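## Task

Scene 1: pick up the flower lying on the table and clip it by its stem onto one of the dryer's pegs so its head points down. No stem may end up bent or deformed. When done, the dryer must still hang from its rail and every flower that was already clipped must remain clipped.

## Robot and tools

Robot: two FANUC CRX arms, left_arm and right_arm, each with a Robotiq 140 mm two-finger gripper and a wrist camera. Fixed cameras are cam_high and cam_low; wrist cameras are cam_left_wrist and cam_right_wrist (all 672x504). The fingers can fold at a hinge: grip with the outer quarter of the pads, near the tips, for a firm hold. Parts held closer to the palm may slip or get squeezed unevenly, and a fingertip pushed into a surface folds with little resistance.

Frames. Scene frame: origin at table-top height halfway between the nominal arm bases, +z up, +x out over the table, left_arm toward +y. Calibrated bases: left_arm at (+0.001, +0.429, 0) m, right_arm at (-0.010, -0.340, 0) m, both nearly unrotated. Each arm reports end_effector_position (m) and end_effector_quat_wxyz in its own base frame; fixed cameras and the table use the scene frame. end_effector_position is the point between the pads when closed; fingertips stick out about 33 mm past it (only 9 mm when fully open). On the gripper, +z runs along the fingers and y is the opening direction.

The 18-number row (used by execute_actions and move). Always one flat list of 18 values in [-1, 1] covering both arms: left dx, dy, dz, rx, ry, rz, left position, force_limit, speed, then the same nine for right. The six pose values are an offset, not a pose: they are measured from that arm's Hand target as it was when the action or move began, along the Hand target's own axes. Scale: 1.0 = 0.6 m for dx/dy/dz and 180 degrees for the rotation vector rx/ry/rz. Repeating the same offset in a new call moves the hand further. Six zeros re-request the current Hand target. Every call also sets each gripper, so resend the gripper numbers you want to keep (0 is a real command).

Gripper numbers: position +1 = open 140 mm, about -0.8 = pads touching, -1 = close until blocked. force_limit sets squeeze after a slow close (about 14 N at -1, 40 N at 0, 58 N at +1); speed sets finger speed (about 30, 140, 250 mm/s at -1, 0, +1) and a fast close grips much harder. Both start at +1. To tighten, raise force_limit and nudge position (-1 to -0.98); to loosen, open then close slowly. object_status: 0 moving, 1 blocked while opening, 2 blocked while closing (a grip), 3 reached target or pads met. It may lag 0.2-1.7 s. position_measured is in counts: 3 open, ~75 = 100 mm, 139 = 60 mm, 200 = 20 mm, 230 pads touching.

Tools:
- execute_actions(actions, cameras): actions is a list of actions; each action is a table of up to 15 rows, one row per 1/30 s step, the last row held for the rest of 15 steps. All rows of an action count from the same start. Empty list returns state and images.
- move(target, speed, blend, stop_force, zero, blocking, cameras): straight-line path toward one row or a list of up to 15 rows, all offsets from the same starting Hand targets. speed in m/s, 0.002 to 1, default 0.25 (turning up to twice that in rad/s). blend in m rounds corners in a list. stop_force 12 to 80 N, one value for both arms, ends an arm's path when it meets that much resistance; use it slowly and small, do not rely on it while the gripper rotates, and omit it when backing off a contact. zero (default true) resets the force baseline first. blocking=false returns early (not allowed with stop_force). Moves do not avoid obstacles; max 10 s. Result adds a move: line (done, off_target, moving, held, fault; limits=paced or held).
- wait(seconds 0-10, cameras), stop(cameras) brakes a running move, zoom_image(camera, region [x0,y0,x1,y1], at most 504x504 px), read_manual(section) gives licence text, finished_scene(scene 1 or 2) ends the scene irreversibly.

Results: per-arm pose, Hand target (last commanded pose after clipping; next offsets count from it), Tool commands, object_status, joint velocities (possibly reading within noise), Flange force along gripper axes (includes held weight, noisy, can say no reading), and MOTOR HOT or fault lines. Each step the controller limits the commanded pose to 70 mm and 16 degrees from the real hand, so a hand may stop short; send the gap as an offset.

Hazards: contact torque over the joint limits (147 N m large joints, 36.8 N m wrist joints) or 150 N outside force stops an arm for 10 s; pressing even slightly past a firm contact can cause this. Arms must not hit or squeeze each other; a clearance check helps but is not complete. Long holding or stretching overheats motors and brakes the arm for 30-60 s. Here especially: don't bend stems, don't knock the dryer off its rail or dislodge hanging flowers. Loose objects may get brief random pushes.

Each tool is called after "Request:" as name(argument=value, ...), one argument or row to a line, values as JSON.

## Session

Request:
execute_actions(
  actions=[],
)

Scene clock: 0.00 s.
left_arm: end_effector_position=(+0.0326, -0.5195, +0.2228) position_measured=3 object_status=3 end_effector_quat_wxyz=(-0.481, +0.156, +0.845, +0.173) | right_arm: end_effector_position=(+0.3168, -0.3187, +0.1900) position_measured=3 object_status=3 end_effector_quat_wxyz=(+0.151, +0.715, -0.583, +0.355)
Joint positions: left_arm=[-0.998 0.835 0.53 0.522 -2.22 -0.836] | right_arm=[-0.063 -0.593 -1.017 0.893 -0.894 -0.228]
Joint velocities: within noise
Flange force (N): no reading
Hand target: left_arm +0.0326, -0.5195, +0.2228; -0.481, +0.156, +0.845, +0.173 | right_arm +0.3168, -0.3187, +0.1900; +0.151, +0.715, -0.583, +0.355
Tool commands: left_gripper/position=+1.0 left_gripper/force_limit=+1.0 left_gripper/speed=+1.0 right_gripper/position=+1.0 right_gripper/force_limit=+1.0 right_gripper/speed=+1.0

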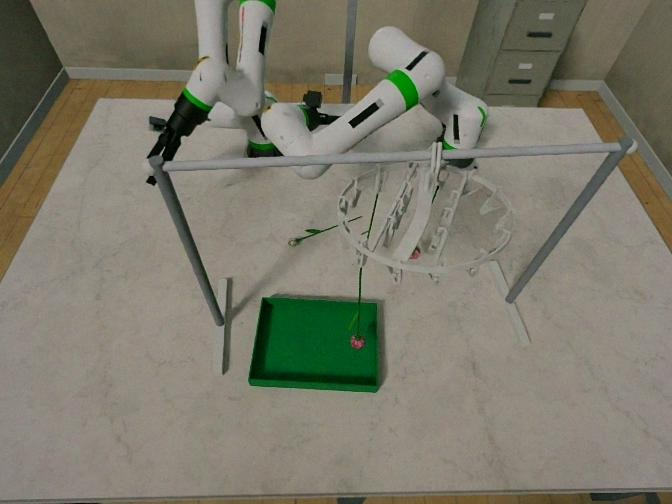

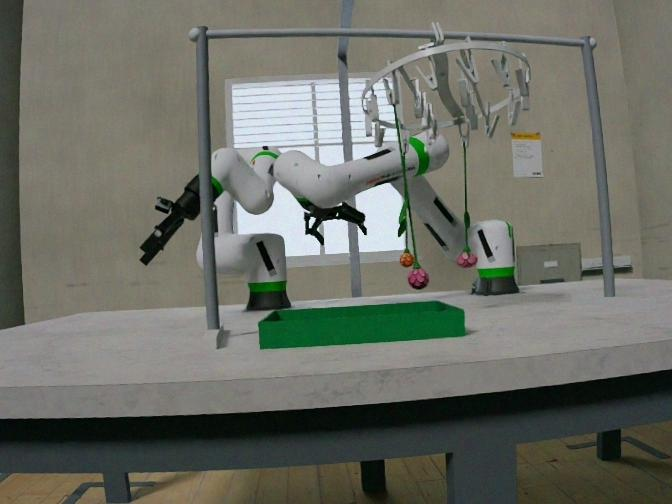

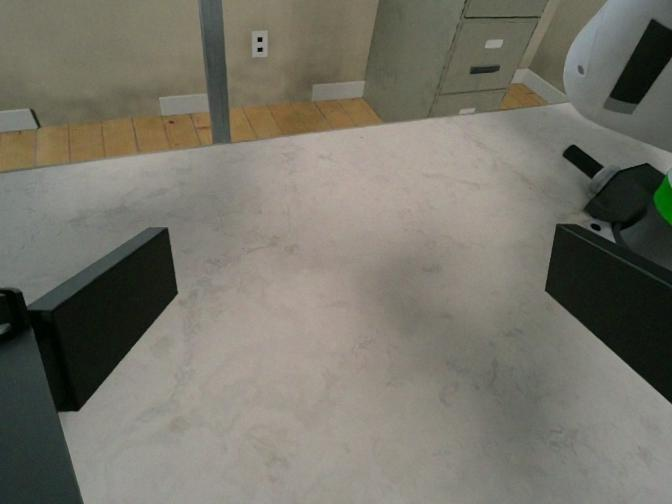

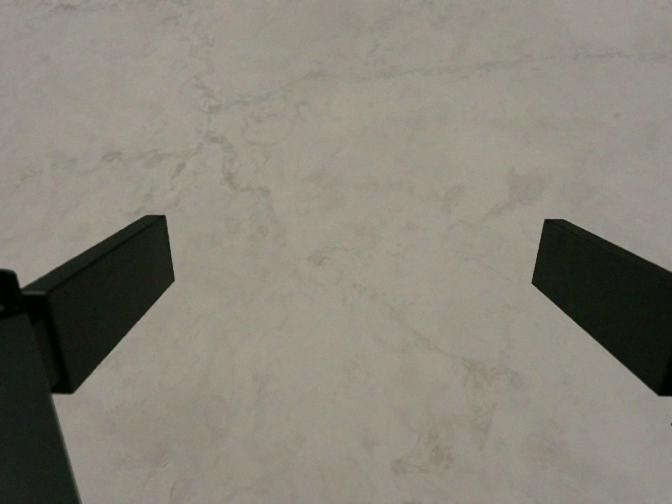

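Request:
zoom_image(
  camera="cam_high",
  region=[270, 130, 530, 290],
)

Request:
zoom_image(
  camera="cam_high",
  region=[280, 205, 380, 255],
)

Request:
zoom_image(
  camera="cam_low",
  region=[350, 10, 550, 160],
)

Request:
zoom_image(
  camera="cam_low",
  region=[350, 130, 550, 300],
)

Scaled by 1.938.

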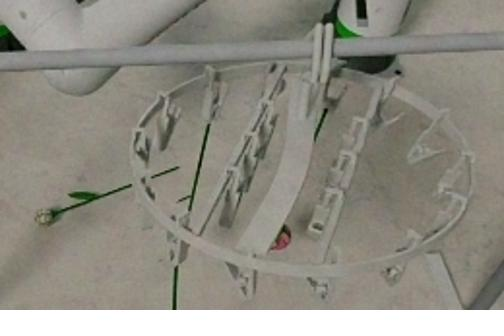

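Scaled by 5.040.

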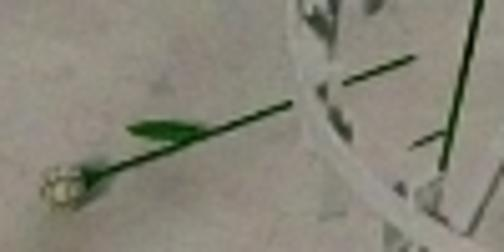

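Scaled by 2.520.

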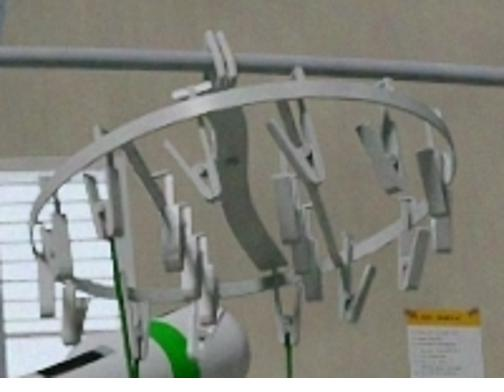

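Scaled by 2.520.

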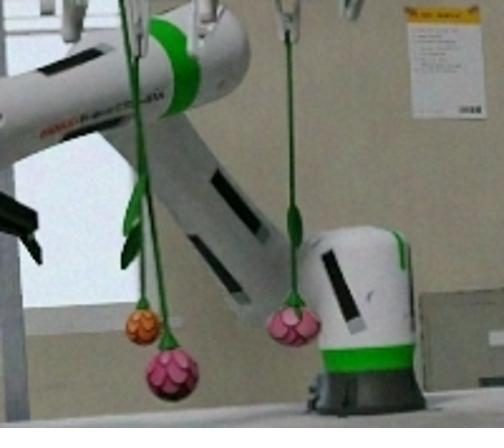

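Request:
move(
  target=[-0.029,0.498,-0.3575,0.055,-0.337,0,1,1,1,0,0,0,0,0,0,1,1,1],
)

Scene clock: 9.53 s.
left_arm: end_effector_position=(+0.3325, -0.3500, +0.3528) position_measured=3 object_status=3 end_effector_quat_wxyz=(+0.000, +0.182, +0.983, +0.001) | right_arm: end_effector_position=(+0.3168, -0.3187, +0.1900) position_measured=3 object_status=3 end_effector_quat_wxyz=(+0.151, +0.715, -0.583, +0.355)
Joint positions: left_arm=[-0.539 0.126 0.403 -0.001 -1.848 -1.398] | right_arm=[-0.063 -0.593 -1.017 0.893 -0.894 -0.228]
Flange force (N): left_arm=[2.8 -1.4 -1.0] | right_arm=[-0.2 4.0 4.0]
Hand target: left_arm +0.3325, -0.3500, +0.3528; +0.000, +0.182, +0.983, +0.000 | right_arm +0.3168, -0.3187, +0.1900; +0.151, +0.715, -0.583, +0.355
Off the commanded pose: left_arm 0.000 m, 0 deg | right_arm 0.000 m, 0 deg.
move: done
camera_calibration:
cam_left_wrist: T_world_to_cam=[[0.36051, 0.932755, 0.000640918, 0.21501], [0.875667, -0.338682, 0.344242, -0.521129], [0.321311, -0.123541, -0.938881, 0.322814], [0, 0, 0, 1]] pos_world=[0.275098, -0.337168, 0.48234]

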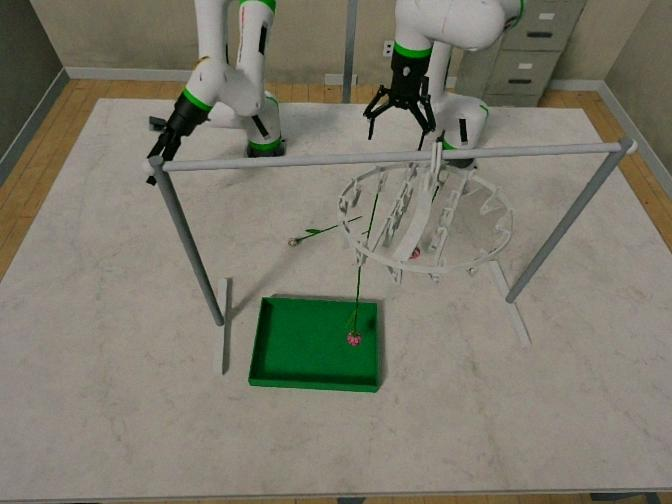

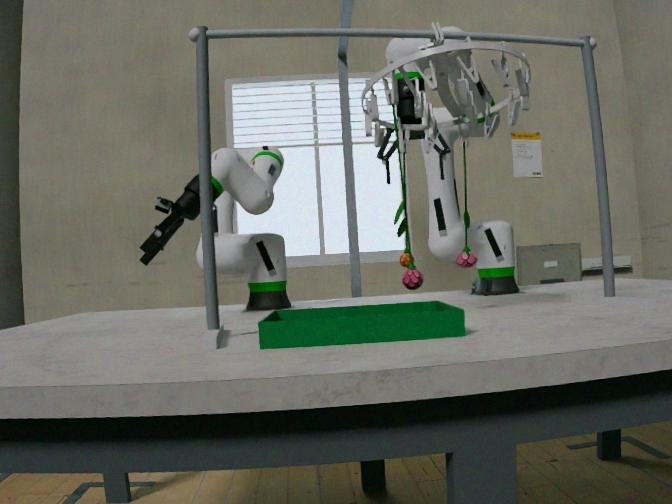

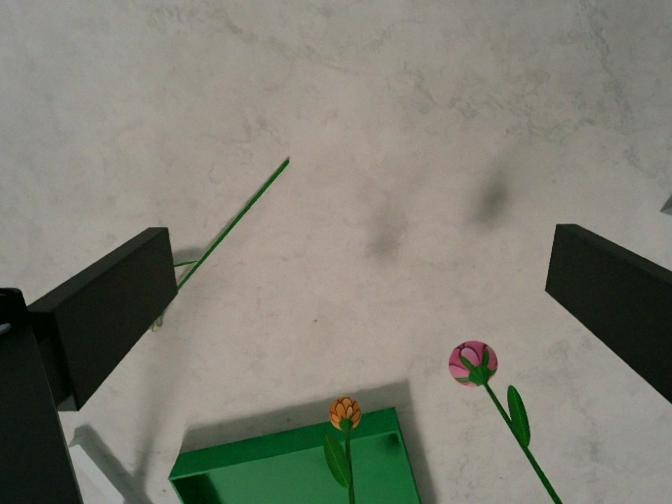

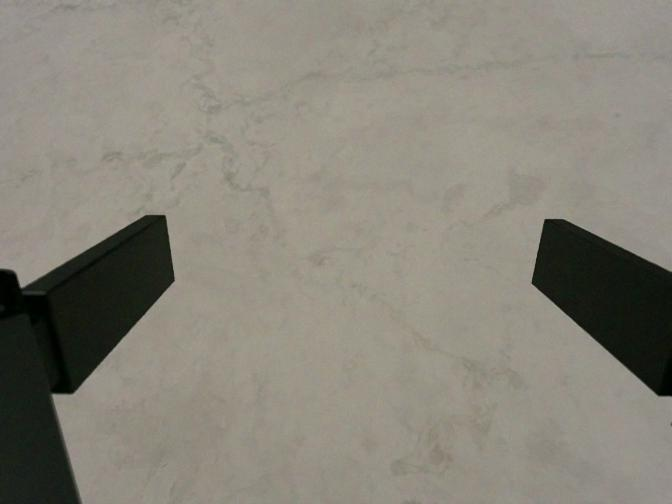

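Request:
move(
  target=[-0.0945,0.1255,-0.167,0,-0.278,0,1,1,1,0,0,0,0,0,0,1,1,1],
)

Request:
zoom_image(
  camera="cam_left_wrist",
  region=[100, 0, 600, 280],
)

Scene clock: 12.73 s.
left_arm: end_effector_position=(+0.4123, -0.3000, +0.4531) position_measured=3 object_status=3 end_effector_quat_wxyz=(+0.416, +0.165, +0.891, -0.077) | right_arm: end_effector_position=(+0.3168, -0.3187, +0.1900) position_measured=3 object_status=3 end_effector_quat_wxyz=(+0.151, +0.715, -0.583, +0.355)
Joint positions: left_arm=[-0.379 -0.477 -0.16 -0.012 -1.015 -1.557] | right_arm=[-0.063 -0.593 -1.017 0.893 -0.894 -0.228]
Flange force (N): left_arm=[-1.8 -6.9 -0.6] | right_arm=[0.9 5.0 4.2]
Hand target: left_arm +0.4123, -0.3000, +0.4531; +0.416, +0.165, +0.891, -0.077 | right_arm +0.3168, -0.3187, +0.1900; +0.151, +0.715, -0.583, +0.355
Off the commanded pose: left_arm 0.000 m, 0 deg | right_arm 0.000 m, 0 deg.
move: done
camera_calibration:
cam_left_wrist: T_world_to_cam=[[0.359893, 0.932989, 0.00281619, 0.138928], [0.315416, -0.124509, 0.94075, -0.583672], [0.87806, -0.337681, -0.33909, -0.167957], [0, 0, 0, 1]] pos_world=[0.281576, -0.259006, 0.491745]

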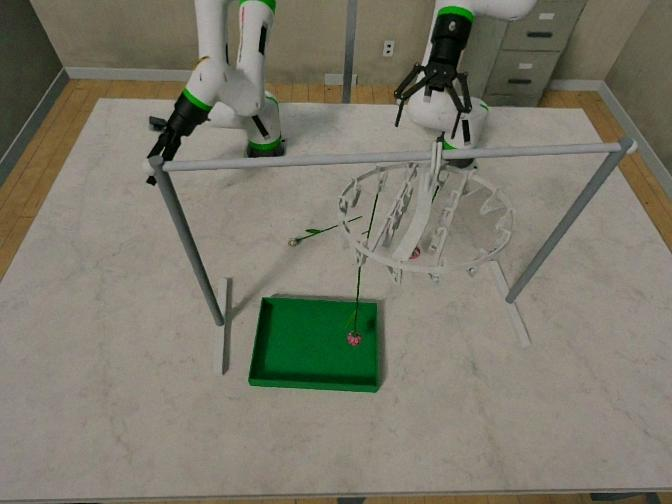

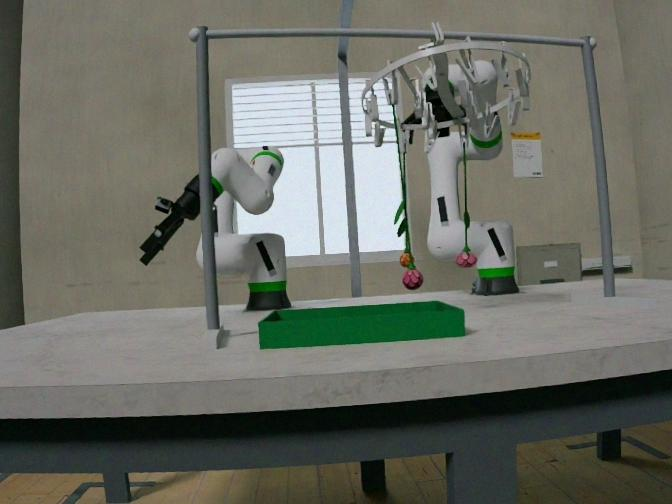

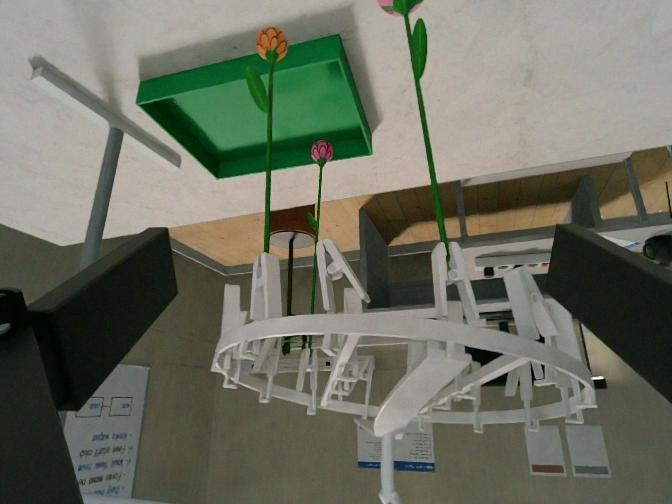

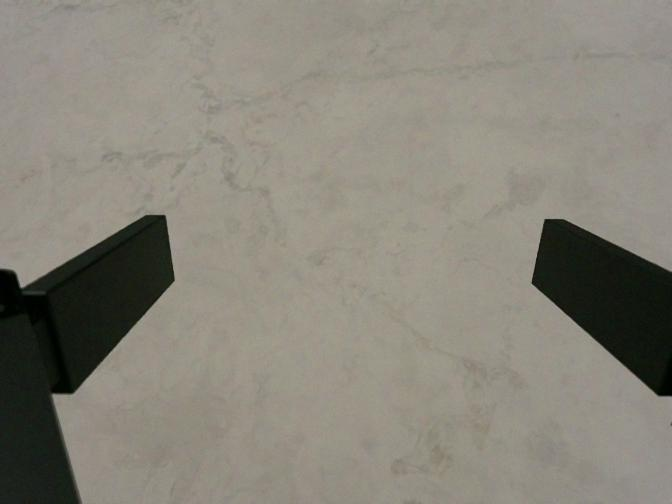

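Scaled by 1.008.

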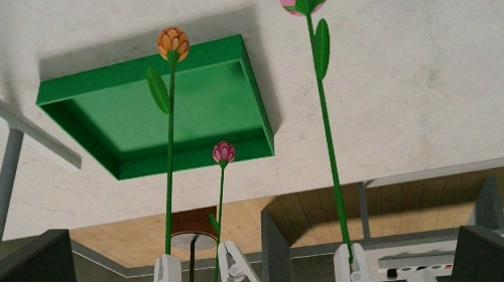

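Request:
zoom_image(
  camera="cam_left_wrist",
  region=[200, 230, 400, 420],
)

Request:
zoom_image(
  camera="cam_left_wrist",
  region=[400, 230, 610, 440],
)

Scaled by 2.520.

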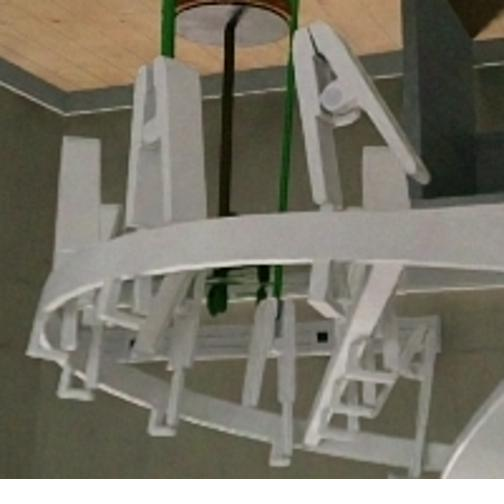

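Scaled by 2.400.

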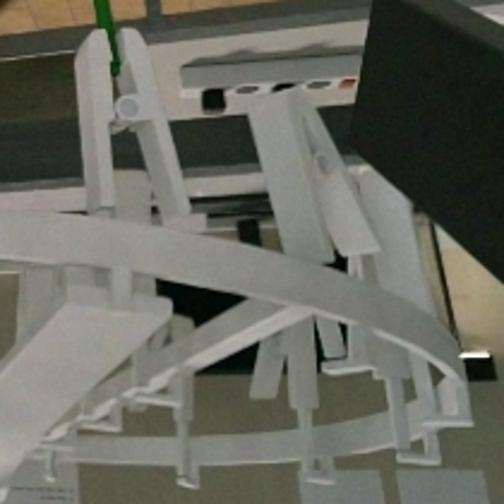

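Request:
move(
  target=[0,0,0,0,0,0,1,1,1,-0.777,-0.376,-0.522,-0.056,-0.388,-0.0725,0.0,-1,0],
)

Request:
zoom_image(
  camera="cam_right_wrist",
  region=[200, 80, 560, 350],
)

Scene clock: 19.90 s.
left_arm: end_effector_position=(+0.4123, -0.3000, +0.4531) position_measured=3 object_status=3 end_effector_quat_wxyz=(+0.416, +0.165, +0.891, -0.077) | right_arm: end_effector_position=(+0.3935, +0.2792, +0.1362) position_measured=129 object_status=3 end_effector_quat_wxyz=(-0.113, +0.831, -0.512, -0.185)
Joint positions: left_arm=[-0.379 -0.477 -0.16 -0.012 -1.015 -1.557] | right_arm=[0.548 0.138 -0.042 -0.445 -1.374 0.004]
Flange force (N): left_arm=[-1.9 -7.3 -0.7] | right_arm=[1.1 8.3 0.3]
Hand target: left_arm +0.4123, -0.3000, +0.4531; +0.416, +0.165, +0.891, -0.077 | right_arm +0.3935, +0.2792, +0.1361; -0.113, +0.831, -0.512, -0.185
Off the commanded pose: left_arm 0.000 m, 0 deg | right_arm 0.000 m, 0 deg.
move: done
camera_calibration:
cam_left_wrist: T_world_to_cam=[[0.359893, 0.932989, 0.00281619, 0.138928], [0.315416, -0.124509, 0.94075, -0.583672], [0.87806, -0.337681, -0.33909, -0.167957], [0, 0, 0, 1]] pos_world=[0.281576, -0.259006, 0.491745]
cam_right_wrist: T_world_to_cam=[[-0.888817, -0.458254, 0.00284516, 0.485604], [-0.31725, 0.619786, 0.717787, -0.143171], [-0.330692, 0.637078, -0.696257, 0.190021], [0, 0, 0, 1]] pos_world=[0.44903, 0.190207, 0.233688]

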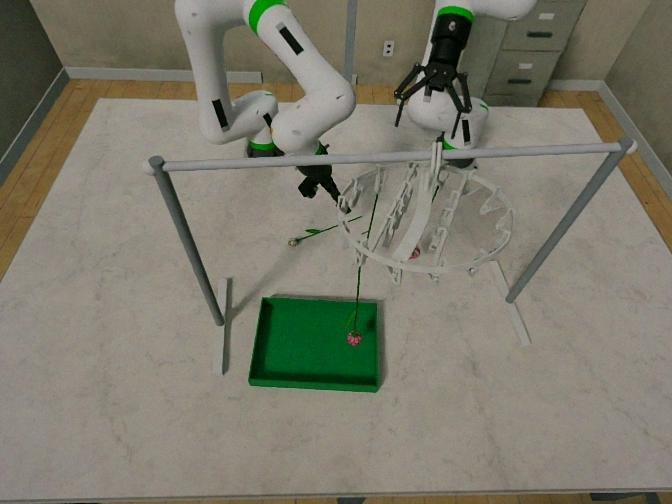

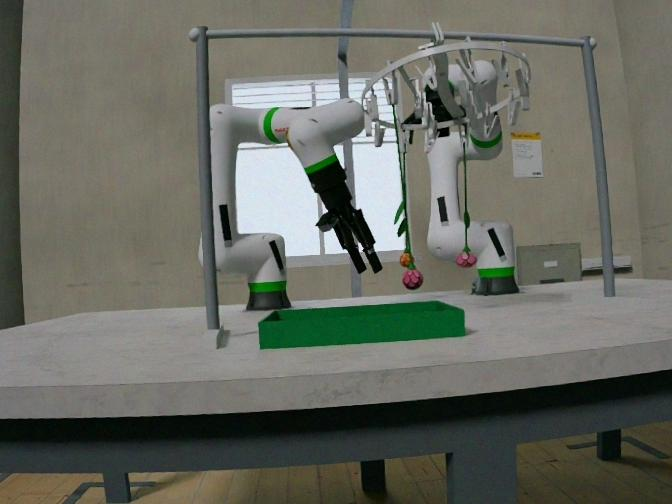

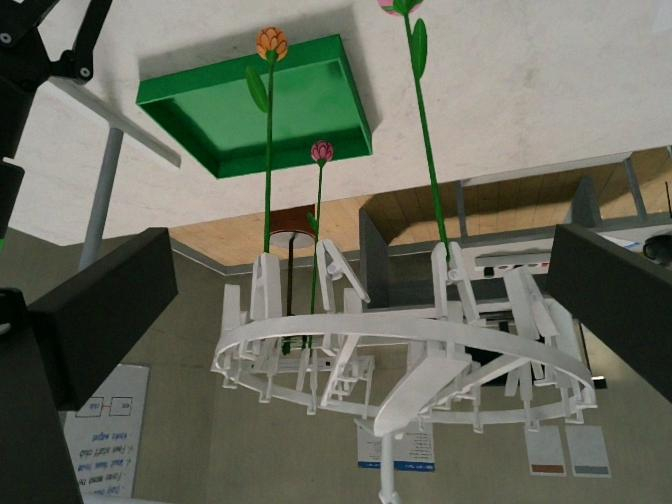

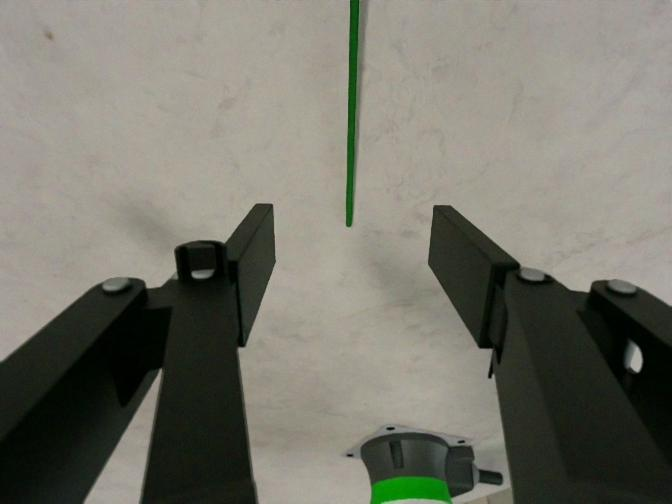

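Scaled by 1.400.

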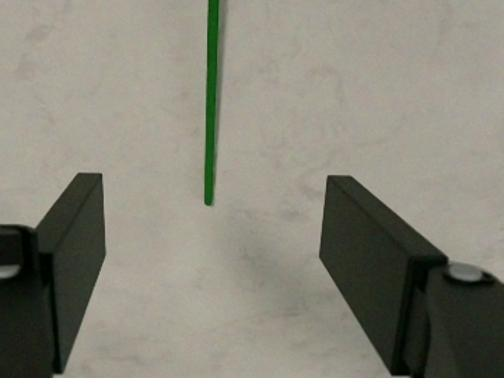

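Request:
move(
  target=[0,0,0,0,0,0,1,1,1,-0.0485,0.091,0.1258,0,0.139,0,-0.85,-1,0],
  cameras=[],
)

Request:
move(
  target=[0,0,0,0,0,0,1,1,1,0,0,0.11,0,0,0,-0.85,-1,0],
  stop_force=12,
  speed=0.015,
  cameras=["cam_right_wrist"],
)

Scene clock: 22.93 s.
left_arm: end_effector_position=(+0.4123, -0.3000, +0.4531) position_measured=3 object_status=3 end_effector_quat_wxyz=(+0.416, +0.165, +0.891, -0.077) | right_arm: end_effector_position=(+0.3185, +0.3066, +0.0801) position_measured=232 object_status=3 end_effector_quat_wxyz=(+0.000, +0.852, -0.524, +0.000)
Joint positions: left_arm=[-0.379 -0.477 -0.16 -0.012 -1.015 -1.557] | right_arm=[1.064 0.055 -0.32 -0.001 -1.195 -0.597]
Flange force (N): left_arm=[-1.6 -7.1 -0.7] | right_arm=[2.3 6.2 0.1]
Hand target: left_arm +0.4123, -0.3000, +0.4531; +0.416, +0.165, +0.891, -0.077 | right_arm +0.3184, +0.3066, +0.0801; +0.000, +0.852, -0.524, +0.000
Off the commanded pose: left_arm 0.000 m, 0 deg | right_arm 0.000 m, 0 deg.
move: done
No camera images: "cameras" was empty.

Scene clock: 26.60 s.
left_arm: end_effector_position=(+0.4123, -0.3000, +0.4531) position_measured=3 object_status=3 end_effector_quat_wxyz=(+0.416, +0.165, +0.891, -0.077) | right_arm: end_effector_position=(+0.3184, +0.3067, +0.0339) position_measured=232 object_status=3 end_effector_quat_wxyz=(+0.000, +0.852, -0.524, +0.000)
Joint positions: left_arm=[-0.379 -0.477 -0.16 -0.012 -1.015 -1.557] | right_arm=[1.065 0.106 -0.384 -0.001 -1.081 -0.597]
Flange force (N): left_arm=[-1.8 -7.0 -0.9] | right_arm=[5.1 19.0 -46.0]
Hand target: left_arm +0.4123, -0.3000, +0.4531; +0.416, +0.165, +0.891, -0.077 | right_arm +0.3184, +0.3067, +0.0339; +0.000, +0.852, -0.524, +0.000 (not the last commanded pose)
Off the commanded pose: left_arm 0.000 m, 0 deg | right_arm 0.020 m, 0 deg.
move: contact (right_arm)
camera_calibration:
cam_right_wrist: T_world_to_cam=[[-0.889672, -0.456558, 0.00611791, 0.431454], [-0.424717, 0.832396, 0.355994, -0.129306], [-0.167625, 0.31412, -0.934468, 0.131681], [0, 0, 0, 1]] pos_world=[0.351007, 0.263255, 0.166444]
Images, in order (width x height): cam_right_wrist 672x504.

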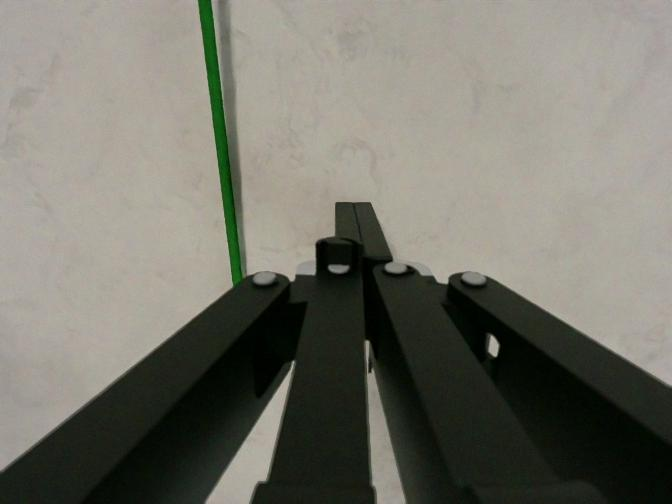

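Request:
move(
  target=[0,0,0,0,0,0,1,1,1,0,0,-0.09,0,0,0,-0.85,-1,0],
  cameras=[],
)

Request:
move(
  target=[0,0,0,0,0,0,1,1,1,0,-0.0935,0,0,0,0,-0.2,-1,0],
  cameras=["cam_right_wrist"],
)

Scene clock: 28.17 s.
left_arm: end_effector_position=(+0.4123, -0.3000, +0.4531) position_measured=3 object_status=3 end_effector_quat_wxyz=(+0.416, +0.165, +0.891, -0.077) | right_arm: end_effector_position=(+0.3184, +0.3066, +0.0878) position_measured=232 object_status=3 end_effector_quat_wxyz=(+0.000, +0.852, -0.524, +0.000)
Joint positions: left_arm=[-0.379 -0.477 -0.16 -0.012 -1.015 -1.557] | right_arm=[1.064 0.048 -0.309 -0.001 -1.214 -0.597]
Flange force (N): left_arm=[-2.2 -7.0 -0.7] | right_arm=[4.5 5.4 0.3]
Hand target: left_arm +0.4123, -0.3000, +0.4531; +0.416, +0.165, +0.891, -0.077 | right_arm +0.3184, +0.3067, +0.0879; +0.000, +0.852, -0.524, +0.000
Off the commanded pose: left_arm 0.000 m, 0 deg | right_arm 0.000 m, 0 deg.
move: done
No camera images: "cameras" was empty.

Scene clock: 28.93 s.
left_arm: end_effector_position=(+0.4123, -0.3000, +0.4531) position_measured=3 object_status=3 end_effector_quat_wxyz=(+0.416, +0.165, +0.891, -0.077) | right_arm: end_effector_position=(+0.3685, +0.3319, +0.0878) position_measured=154 object_status=3 end_effector_quat_wxyz=(+0.000, +0.852, -0.524, +0.000)
Joint positions: left_arm=[-0.379 -0.477 -0.16 -0.012 -1.015 -1.557] | right_arm=[0.998 0.18 -0.161 -0.001 -1.23 -0.53]
Flange force (N): left_arm=[-2.2 -7.3 -0.7] | right_arm=[3.7 7.0 0.3]
Hand target: left_arm +0.4123, -0.3000, +0.4531; +0.416, +0.165, +0.891, -0.077 | right_arm +0.3685, +0.3319, +0.0878; +0.000, +0.852, -0.524, +0.000
Off the commanded pose: left_arm 0.000 m, 0 deg | right_arm 0.000 m, 0 deg.
move: done
camera_calibration:
cam_right_wrist: T_world_to_cam=[[-0.889635, -0.456632, 0.00608707, 0.487215], [-0.424796, 0.832355, 0.355995, -0.148185], [-0.167625, 0.31412, -0.934468, 0.182624], [0, 0, 0, 1]] pos_world=[0.401107, 0.288455, 0.220444]
Images, in order (width x height): cam_right_wrist 672x504.

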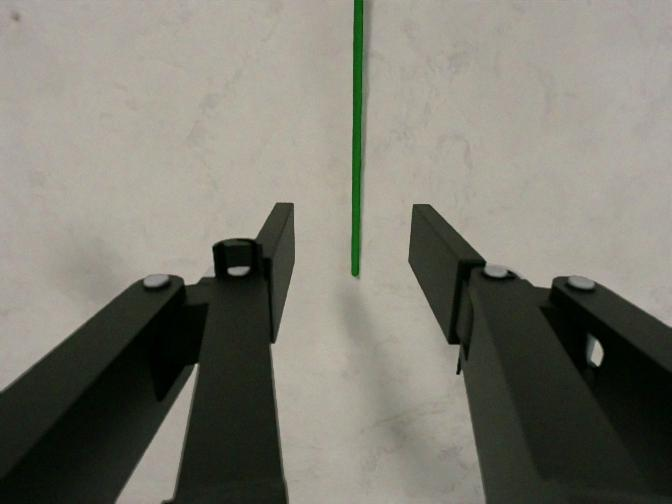

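Request:
move(
  target=[0,0,0,0,0,0,1,1,1,0,0,0.0872,0,0,0,-0.2,-1,0],
  speed=0.08,
  cameras=["cam_right_wrist"],
)

Scene clock: 30.83 s.
left_arm: end_effector_position=(+0.4123, -0.3000, +0.4531) position_measured=3 object_status=3 end_effector_quat_wxyz=(+0.416, +0.165, +0.891, -0.077) | right_arm: end_effector_position=(+0.3685, +0.3319, +0.0355) position_measured=154 object_status=3 end_effector_quat_wxyz=(+0.000, +0.852, -0.524, +0.000)
Joint positions: left_arm=[-0.379 -0.477 -0.16 -0.012 -1.015 -1.557] | right_arm=[0.998 0.231 -0.232 -0.001 -1.108 -0.53]
Flange force (N): left_arm=[-1.5 -7.0 -0.8] | right_arm=[3.9 7.1 -1.1]
Hand target: left_arm +0.4123, -0.3000, +0.4531; +0.416, +0.165, +0.891, -0.077 | right_arm +0.3685, +0.3320, +0.0355; +0.000, +0.852, -0.524, +0.000
Off the commanded pose: left_arm 0.000 m, 0 deg | right_arm 0.000 m, 0 deg.
move: done
camera_calibration:
cam_right_wrist: T_world_to_cam=[[-0.889658, -0.456585, 0.00620131, 0.48751], [-0.424709, 0.832383, 0.356034, -0.12958], [-0.167722, 0.314115, -0.934452, 0.133696], [0, 0, 0, 1]] pos_world=[0.401107, 0.288455, 0.168044]
Images, in order (width x height): cam_right_wrist 672x504.

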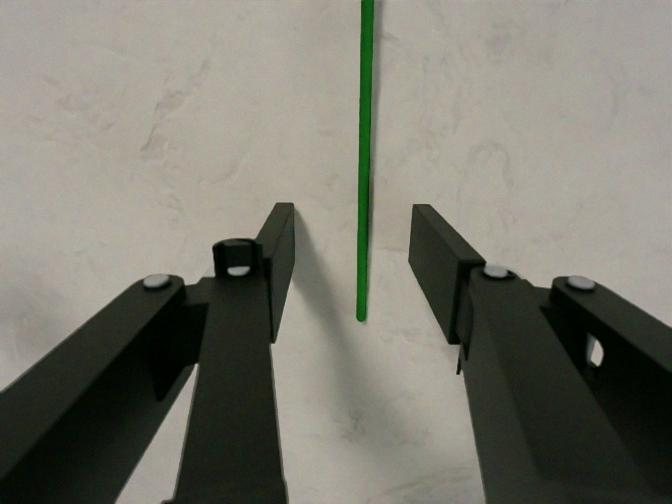

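Request:
move(
  target=[0,0,0,0,0,0,1,1,1,0,0.0078,0,0,0,0,-0.2,-1,0],
  speed=0.03,
  cameras=[],
)

Request:
move(
  target=[0,0,0,0,0,0,1,1,1,0,0,0,0,0,0,-1,-1,-1],
  cameras=["cam_right_wrist"],
)

Scene clock: 31.90 s.
left_arm: end_effector_position=(+0.4123, -0.3000, +0.4531) position_measured=3 object_status=3 end_effector_quat_wxyz=(+0.416, +0.165, +0.891, -0.077) | right_arm: end_effector_position=(+0.3643, +0.3299, +0.0355) position_measured=154 object_status=3 end_effector_quat_wxyz=(+0.000, +0.852, -0.524, +0.000)
Joint positions: left_arm=[-0.379 -0.477 -0.16 -0.012 -1.015 -1.557] | right_arm=[1.003 0.221 -0.245 -0.001 -1.106 -0.535]
Flange force (N): left_arm=[-1.6 -6.9 -0.7] | right_arm=[4.1 6.3 -1.1]
Hand target: left_arm +0.4123, -0.3000, +0.4531; +0.416, +0.165, +0.891, -0.077 | right_arm +0.3643, +0.3298, +0.0355; +0.000, +0.852, -0.524, +0.000
Off the commanded pose: left_arm 0.000 m, 0 deg | right_arm 0.000 m, 0 deg.
move: done
No camera images: "cameras" was empty.

Scene clock: 33.57 s.
left_arm: end_effector_position=(+0.4123, -0.3000, +0.4531) position_measured=3 object_status=3 end_effector_quat_wxyz=(+0.416, +0.165, +0.891, -0.077) | right_arm: end_effector_position=(+0.3643, +0.3298, +0.0355) position_measured=224 object_status=0 end_effector_quat_wxyz=(+0.000, +0.852, -0.524, +0.000)
Joint positions: left_arm=[-0.379 -0.477 -0.16 -0.012 -1.015 -1.557] | right_arm=[1.003 0.221 -0.245 -0.001 -1.106 -0.535]
Flange force (N): left_arm=[-1.8 -7.1 -0.8] | right_arm=[4.0 6.0 -0.9]
Hand target: left_arm +0.4123, -0.3000, +0.4531; +0.416, +0.165, +0.891, -0.077 | right_arm +0.3643, +0.3298, +0.0355; +0.000, +0.852, -0.524, +0.000
Off the commanded pose: left_arm 0.000 m, 0 deg | right_arm 0.000 m, 0 deg.
move: done
camera_calibration:
cam_right_wrist: T_world_to_cam=[[-0.889672, -0.456558, 0.00611791, 0.482826], [-0.424717, 0.832396, 0.355994, -0.129645], [-0.167625, 0.31412, -0.934468, 0.133707], [0, 0, 0, 1]] pos_world=[0.396907, 0.286355, 0.168144]
Images, in order (width x height): cam_right_wrist 672x504.

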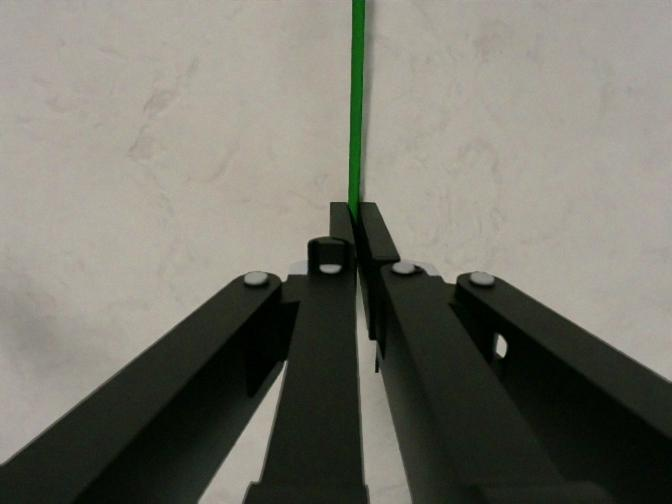

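Request:
move(
  target=[0,0,0,0,0,0,1,1,1,0,0,-0.28,0,0,0,-1,-1,-1],
  speed=0.1,
)

Scene clock: 35.80 s.
left_arm: end_effector_position=(+0.4123, -0.3000, +0.4531) position_measured=3 object_status=3 end_effector_quat_wxyz=(+0.416, +0.165, +0.891, -0.077) | right_arm: end_effector_position=(+0.3644, +0.3298, +0.2036) position_measured=224 object_status=2 end_effector_quat_wxyz=(+0.000, +0.852, -0.524, +0.000)
Joint positions: left_arm=[-0.379 -0.477 -0.16 -0.012 -1.015 -1.557] | right_arm=[1.003 0.11 0.035 0 -1.496 -0.535]
Flange force (N): left_arm=[-2.1 -6.7 -0.5] | right_arm=[4.2 7.2 2.5]
Hand target: left_arm +0.4123, -0.3000, +0.4531; +0.416, +0.165, +0.891, -0.077 | right_arm +0.3644, +0.3298, +0.2035; +0.000, +0.852, -0.524, +0.000
Off the commanded pose: left_arm 0.000 m, 0 deg | right_arm 0.000 m, 0 deg.
move: done
camera_calibration:
cam_left_wrist: T_world_to_cam=[[0.359893, 0.932989, 0.00281619, 0.138928], [0.315416, -0.124509, 0.94075, -0.583672], [0.87806, -0.337681, -0.33909, -0.167957], [0, 0, 0, 1]] pos_world=[0.281576, -0.259006, 0.491745]
cam_right_wrist: T_world_to_cam=[[-0.889671, -0.456564, 0.00587746, 0.481923], [-0.424798, 0.832355, 0.355994, -0.189318], [-0.167426, 0.31422, -0.93447, 0.290732], [0, 0, 0, 1]] pos_world=[0.397007, 0.286255, 0.336244]

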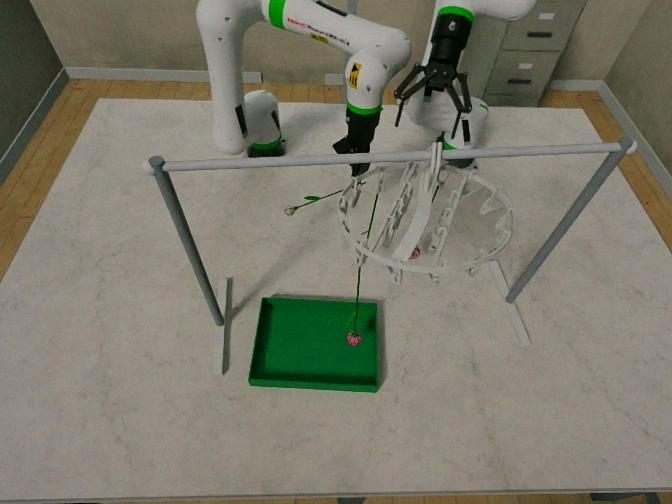

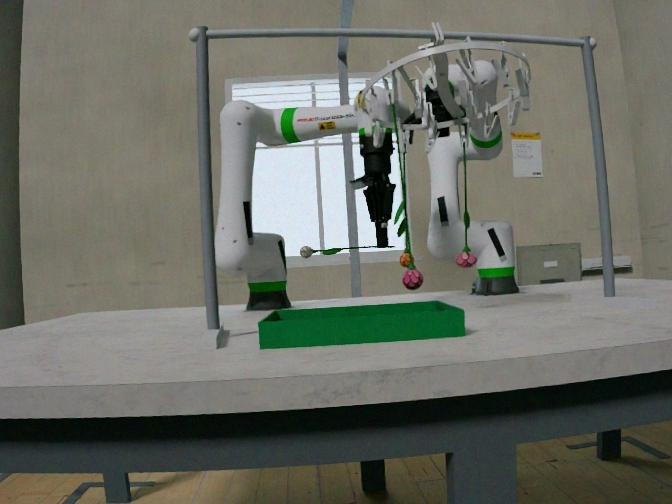

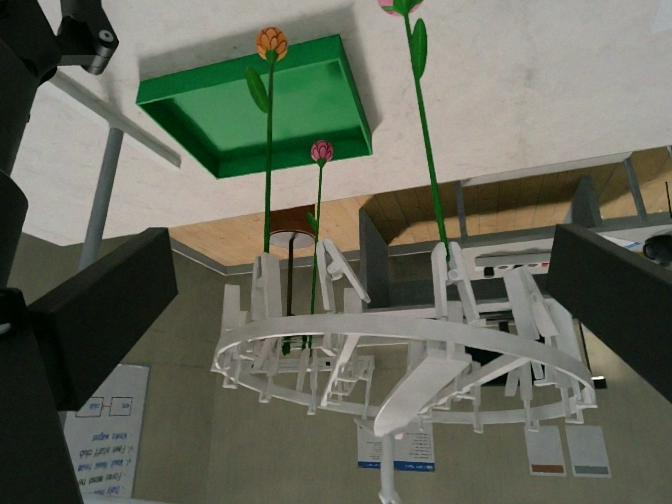

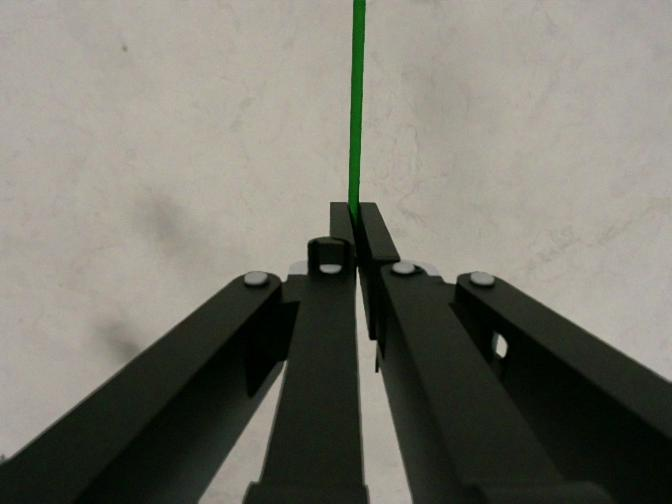

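Request:
move(
  target=[0,0,0,0,0,0,1,1,1,0.098,-0.113,-0.2275,0.452,-0.337,0.452,-1,-1,-1],
  speed=0.2,
)

Scene clock: 43.90 s.
left_arm: end_effector_position=(+0.4123, -0.3000, +0.4531) position_measured=3 object_status=3 end_effector_quat_wxyz=(+0.416, +0.165, +0.891, -0.077) | right_arm: end_effector_position=(+0.4511, +0.3078, +0.3407) position_measured=224 object_status=2 end_effector_quat_wxyz=(+0.674, -0.074, +0.735, +0.030)
Joint positions: left_arm=[-0.379 -0.477 -0.16 -0.012 -1.015 -1.557] | right_arm=[0.983 -0.319 -1.051 2.043 -0.981 -3.93]
Flange force (N): left_arm=[-1.7 -7.0 -0.9] | right_arm=no reading
Hand target: left_arm +0.4123, -0.3000, +0.4531; +0.416, +0.165, +0.891, -0.077 | right_arm +0.4515, +0.3078, +0.3400; +0.704, -0.062, +0.704, +0.063
Off the commanded pose: left_arm 0.000 m, 0 deg | right_arm 0.001 m, 6 deg.
joint sent to its limit (right arm) — joint 6 (wrist roll), lower limit. The joint targets are off in orientation, not in position.
move: off_target (right_arm)
camera_calibration:
cam_left_wrist: T_world_to_cam=[[0.359893, 0.932989, 0.00281619, 0.138928], [0.315416, -0.124509, 0.94075, -0.583672], [0.87806, -0.337681, -0.33909, -0.167957], [0, 0, 0, 1]] pos_world=[0.281576, -0.259006, 0.491745]
cam_right_wrist: T_world_to_cam=[[-0.155831, 0.985904, -0.0609065, -0.204081], [-0.274847, 0.015948, 0.961356, -0.205693], [0.948776, 0.166549, 0.268488, -0.427653], [0, 0, 0, 1]] pos_world=[0.317411, 0.27571, 0.300134]

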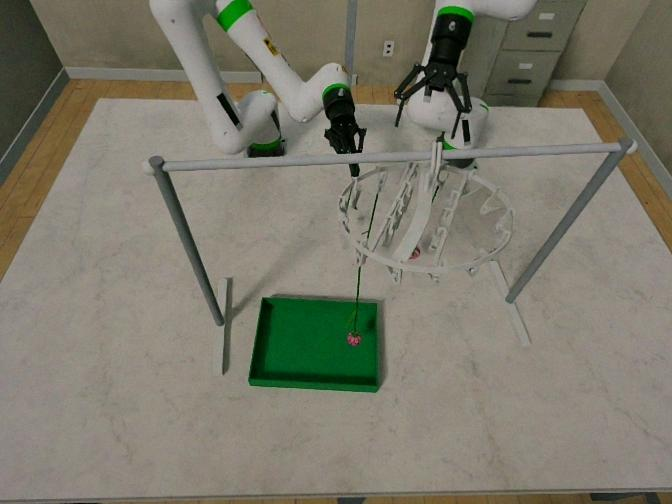

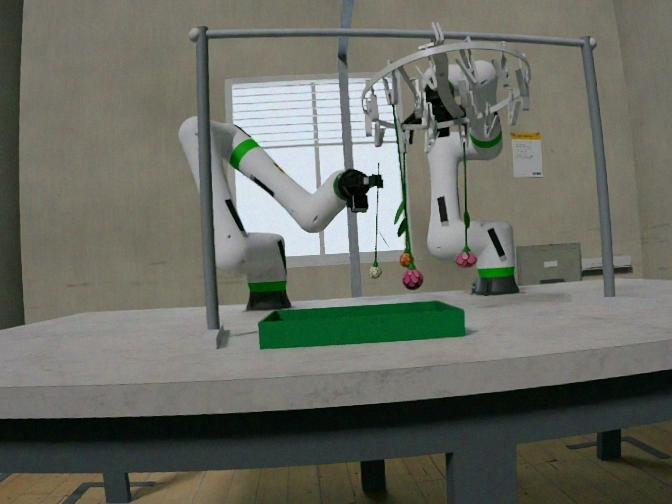

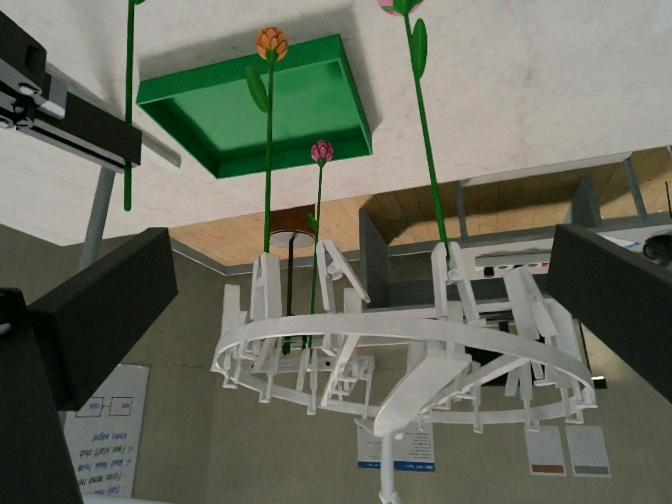

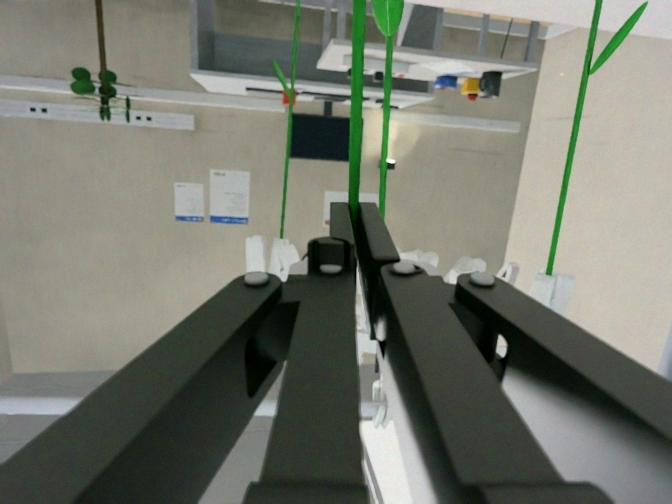

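Request:
move(
  target=[0,0,0,0,0,0,1,1,1,0,-0.053,-0.063,-0.164,0.480,-0.164,-1,-1,-1],
  speed=0.2,
  cameras=["cam_high","cam_low"],
)

Scene clock: 50.67 s.
left_arm: end_effector_position=(+0.4123, -0.3000, +0.4531) position_measured=3 object_status=3 end_effector_quat_wxyz=(+0.416, +0.165, +0.891, -0.077) | right_arm: end_effector_position=(+0.4199, +0.2699, +0.3399) position_measured=224 object_status=2 end_effector_quat_wxyz=(+0.001, -0.406, +0.914, +0.001)
Joint positions: left_arm=[-0.379 -0.477 -0.16 -0.012 -1.015 -1.557] | right_arm=[0.834 0.159 0.41 -0.001 -1.82 -1.57]
Flange force (N): left_arm=[-1.5 -6.6 -1.0] | right_arm=[9.2 0.1 5.5]
Hand target: left_arm +0.4123, -0.3000, +0.4531; +0.416, +0.165, +0.891, -0.077 | right_arm +0.4199, +0.2699, +0.3399; +0.001, -0.406, +0.914, +0.001
Off the commanded pose: left_arm 0.000 m, 0 deg | right_arm 0.000 m, 0 deg.
move: done
Images, in order (width x height): cam_high 672x504, cam_low 672x504.

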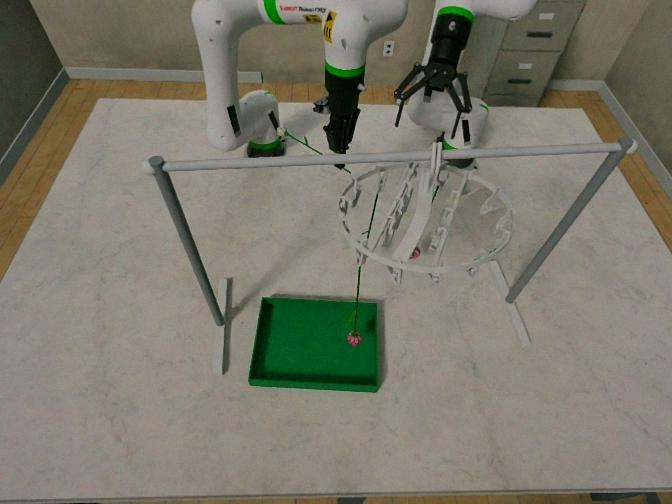

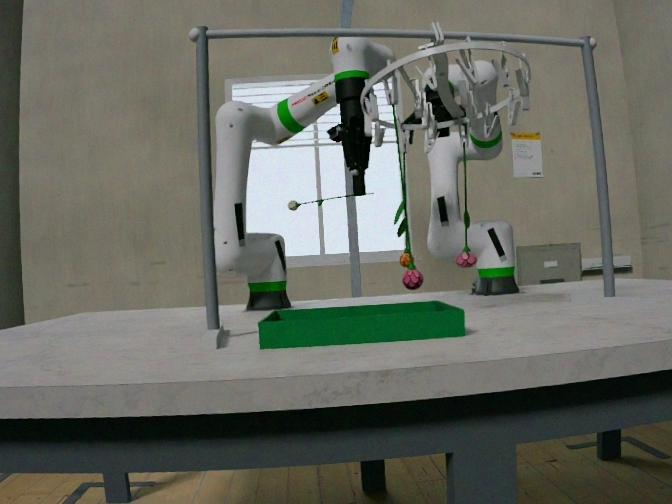

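Request:
move(
  target=[0,0,0,0,0,0,1,1,1,0.109,-0.49,0,0,0,0.182,-1,-1,-1],
  speed=0.3,
  cameras=[],
)

Request:
move(
  target=[0,0,0,0,0,0,1,1,1,-0.117,0,0,0,-0.5,0,-1,-1,-1],
  speed=0.3,
  cameras=["cam_high","cam_low"],
)

Scene clock: 53.23 s.
left_arm: end_effector_position=(+0.4123, -0.3000, +0.4531) position_measured=3 object_status=3 end_effector_quat_wxyz=(+0.416, +0.165, +0.891, -0.077) | right_arm: end_effector_position=(+0.5941, +0.0242, +0.3396) position_measured=224 object_status=2 end_effector_quat_wxyz=(+0.000, -0.132, +0.991, +0.001)
Joint positions: left_arm=[-0.379 -0.477 -0.16 -0.012 -1.015 -1.557] | right_arm=[0.26 0.436 0.767 -0.001 -1.901 -1.568]
Flange force (N): left_arm=[-2.0 -6.9 -0.7] | right_arm=[16.3 1.7 9.9]
Hand target: left_arm +0.4123, -0.3000, +0.4531; +0.416, +0.165, +0.891, -0.077 | right_arm +0.5941, +0.0242, +0.3396; +0.000, -0.132, +0.991, +0.001
Off the commanded pose: left_arm 0.000 m, 0 deg | right_arm 0.000 m, 0 deg.
move: done
No camera images: "cameras" was empty.

Scene clock: 56.53 s.
left_arm: end_effector_position=(+0.4123, -0.3000, +0.4531) position_measured=3 object_status=3 end_effector_quat_wxyz=(+0.416, +0.165, +0.891, -0.077) | right_arm: end_effector_position=(+0.6619, +0.0425, +0.3397) position_measured=224 object_status=2 end_effector_quat_wxyz=(+0.701, -0.092, +0.701, +0.094)
Joint positions: left_arm=[-0.379 -0.477 -0.16 -0.012 -1.015 -1.557] | right_arm=[0.258 -0.132 -0.762 0.009 0.63 -1.58]
Flange force (N): left_arm=[-2.1 -7.3 -0.6] | right_arm=[-0.9 -2.7 -6.2]
Hand target: left_arm +0.4123, -0.3000, +0.4531; +0.416, +0.165, +0.891, -0.077 | right_arm +0.6619, +0.0425, +0.3397; +0.701, -0.092, +0.701, +0.094
Off the commanded pose: left_arm 0.000 m, 0 deg | right_arm 0.000 m, 0 deg.
move: done
Images, in order (width x height): cam_high 672x504, cam_low 672x504.

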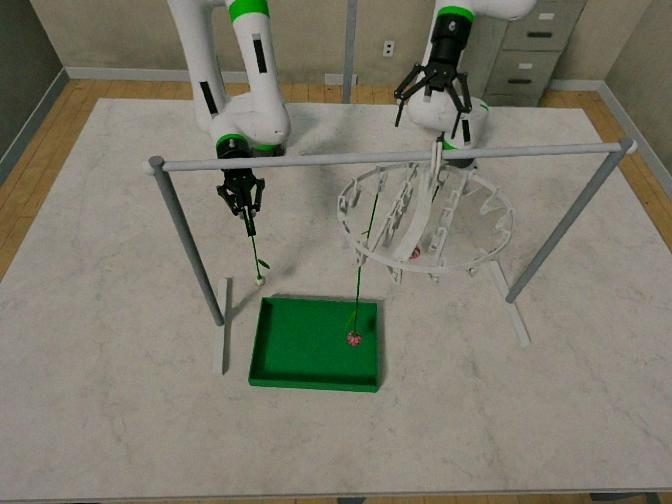

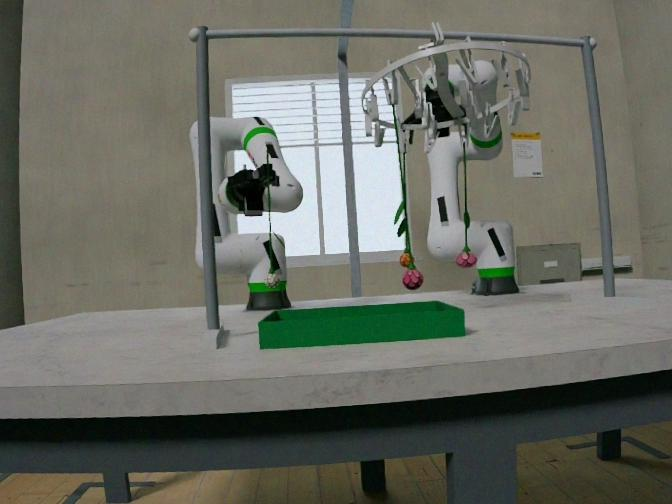

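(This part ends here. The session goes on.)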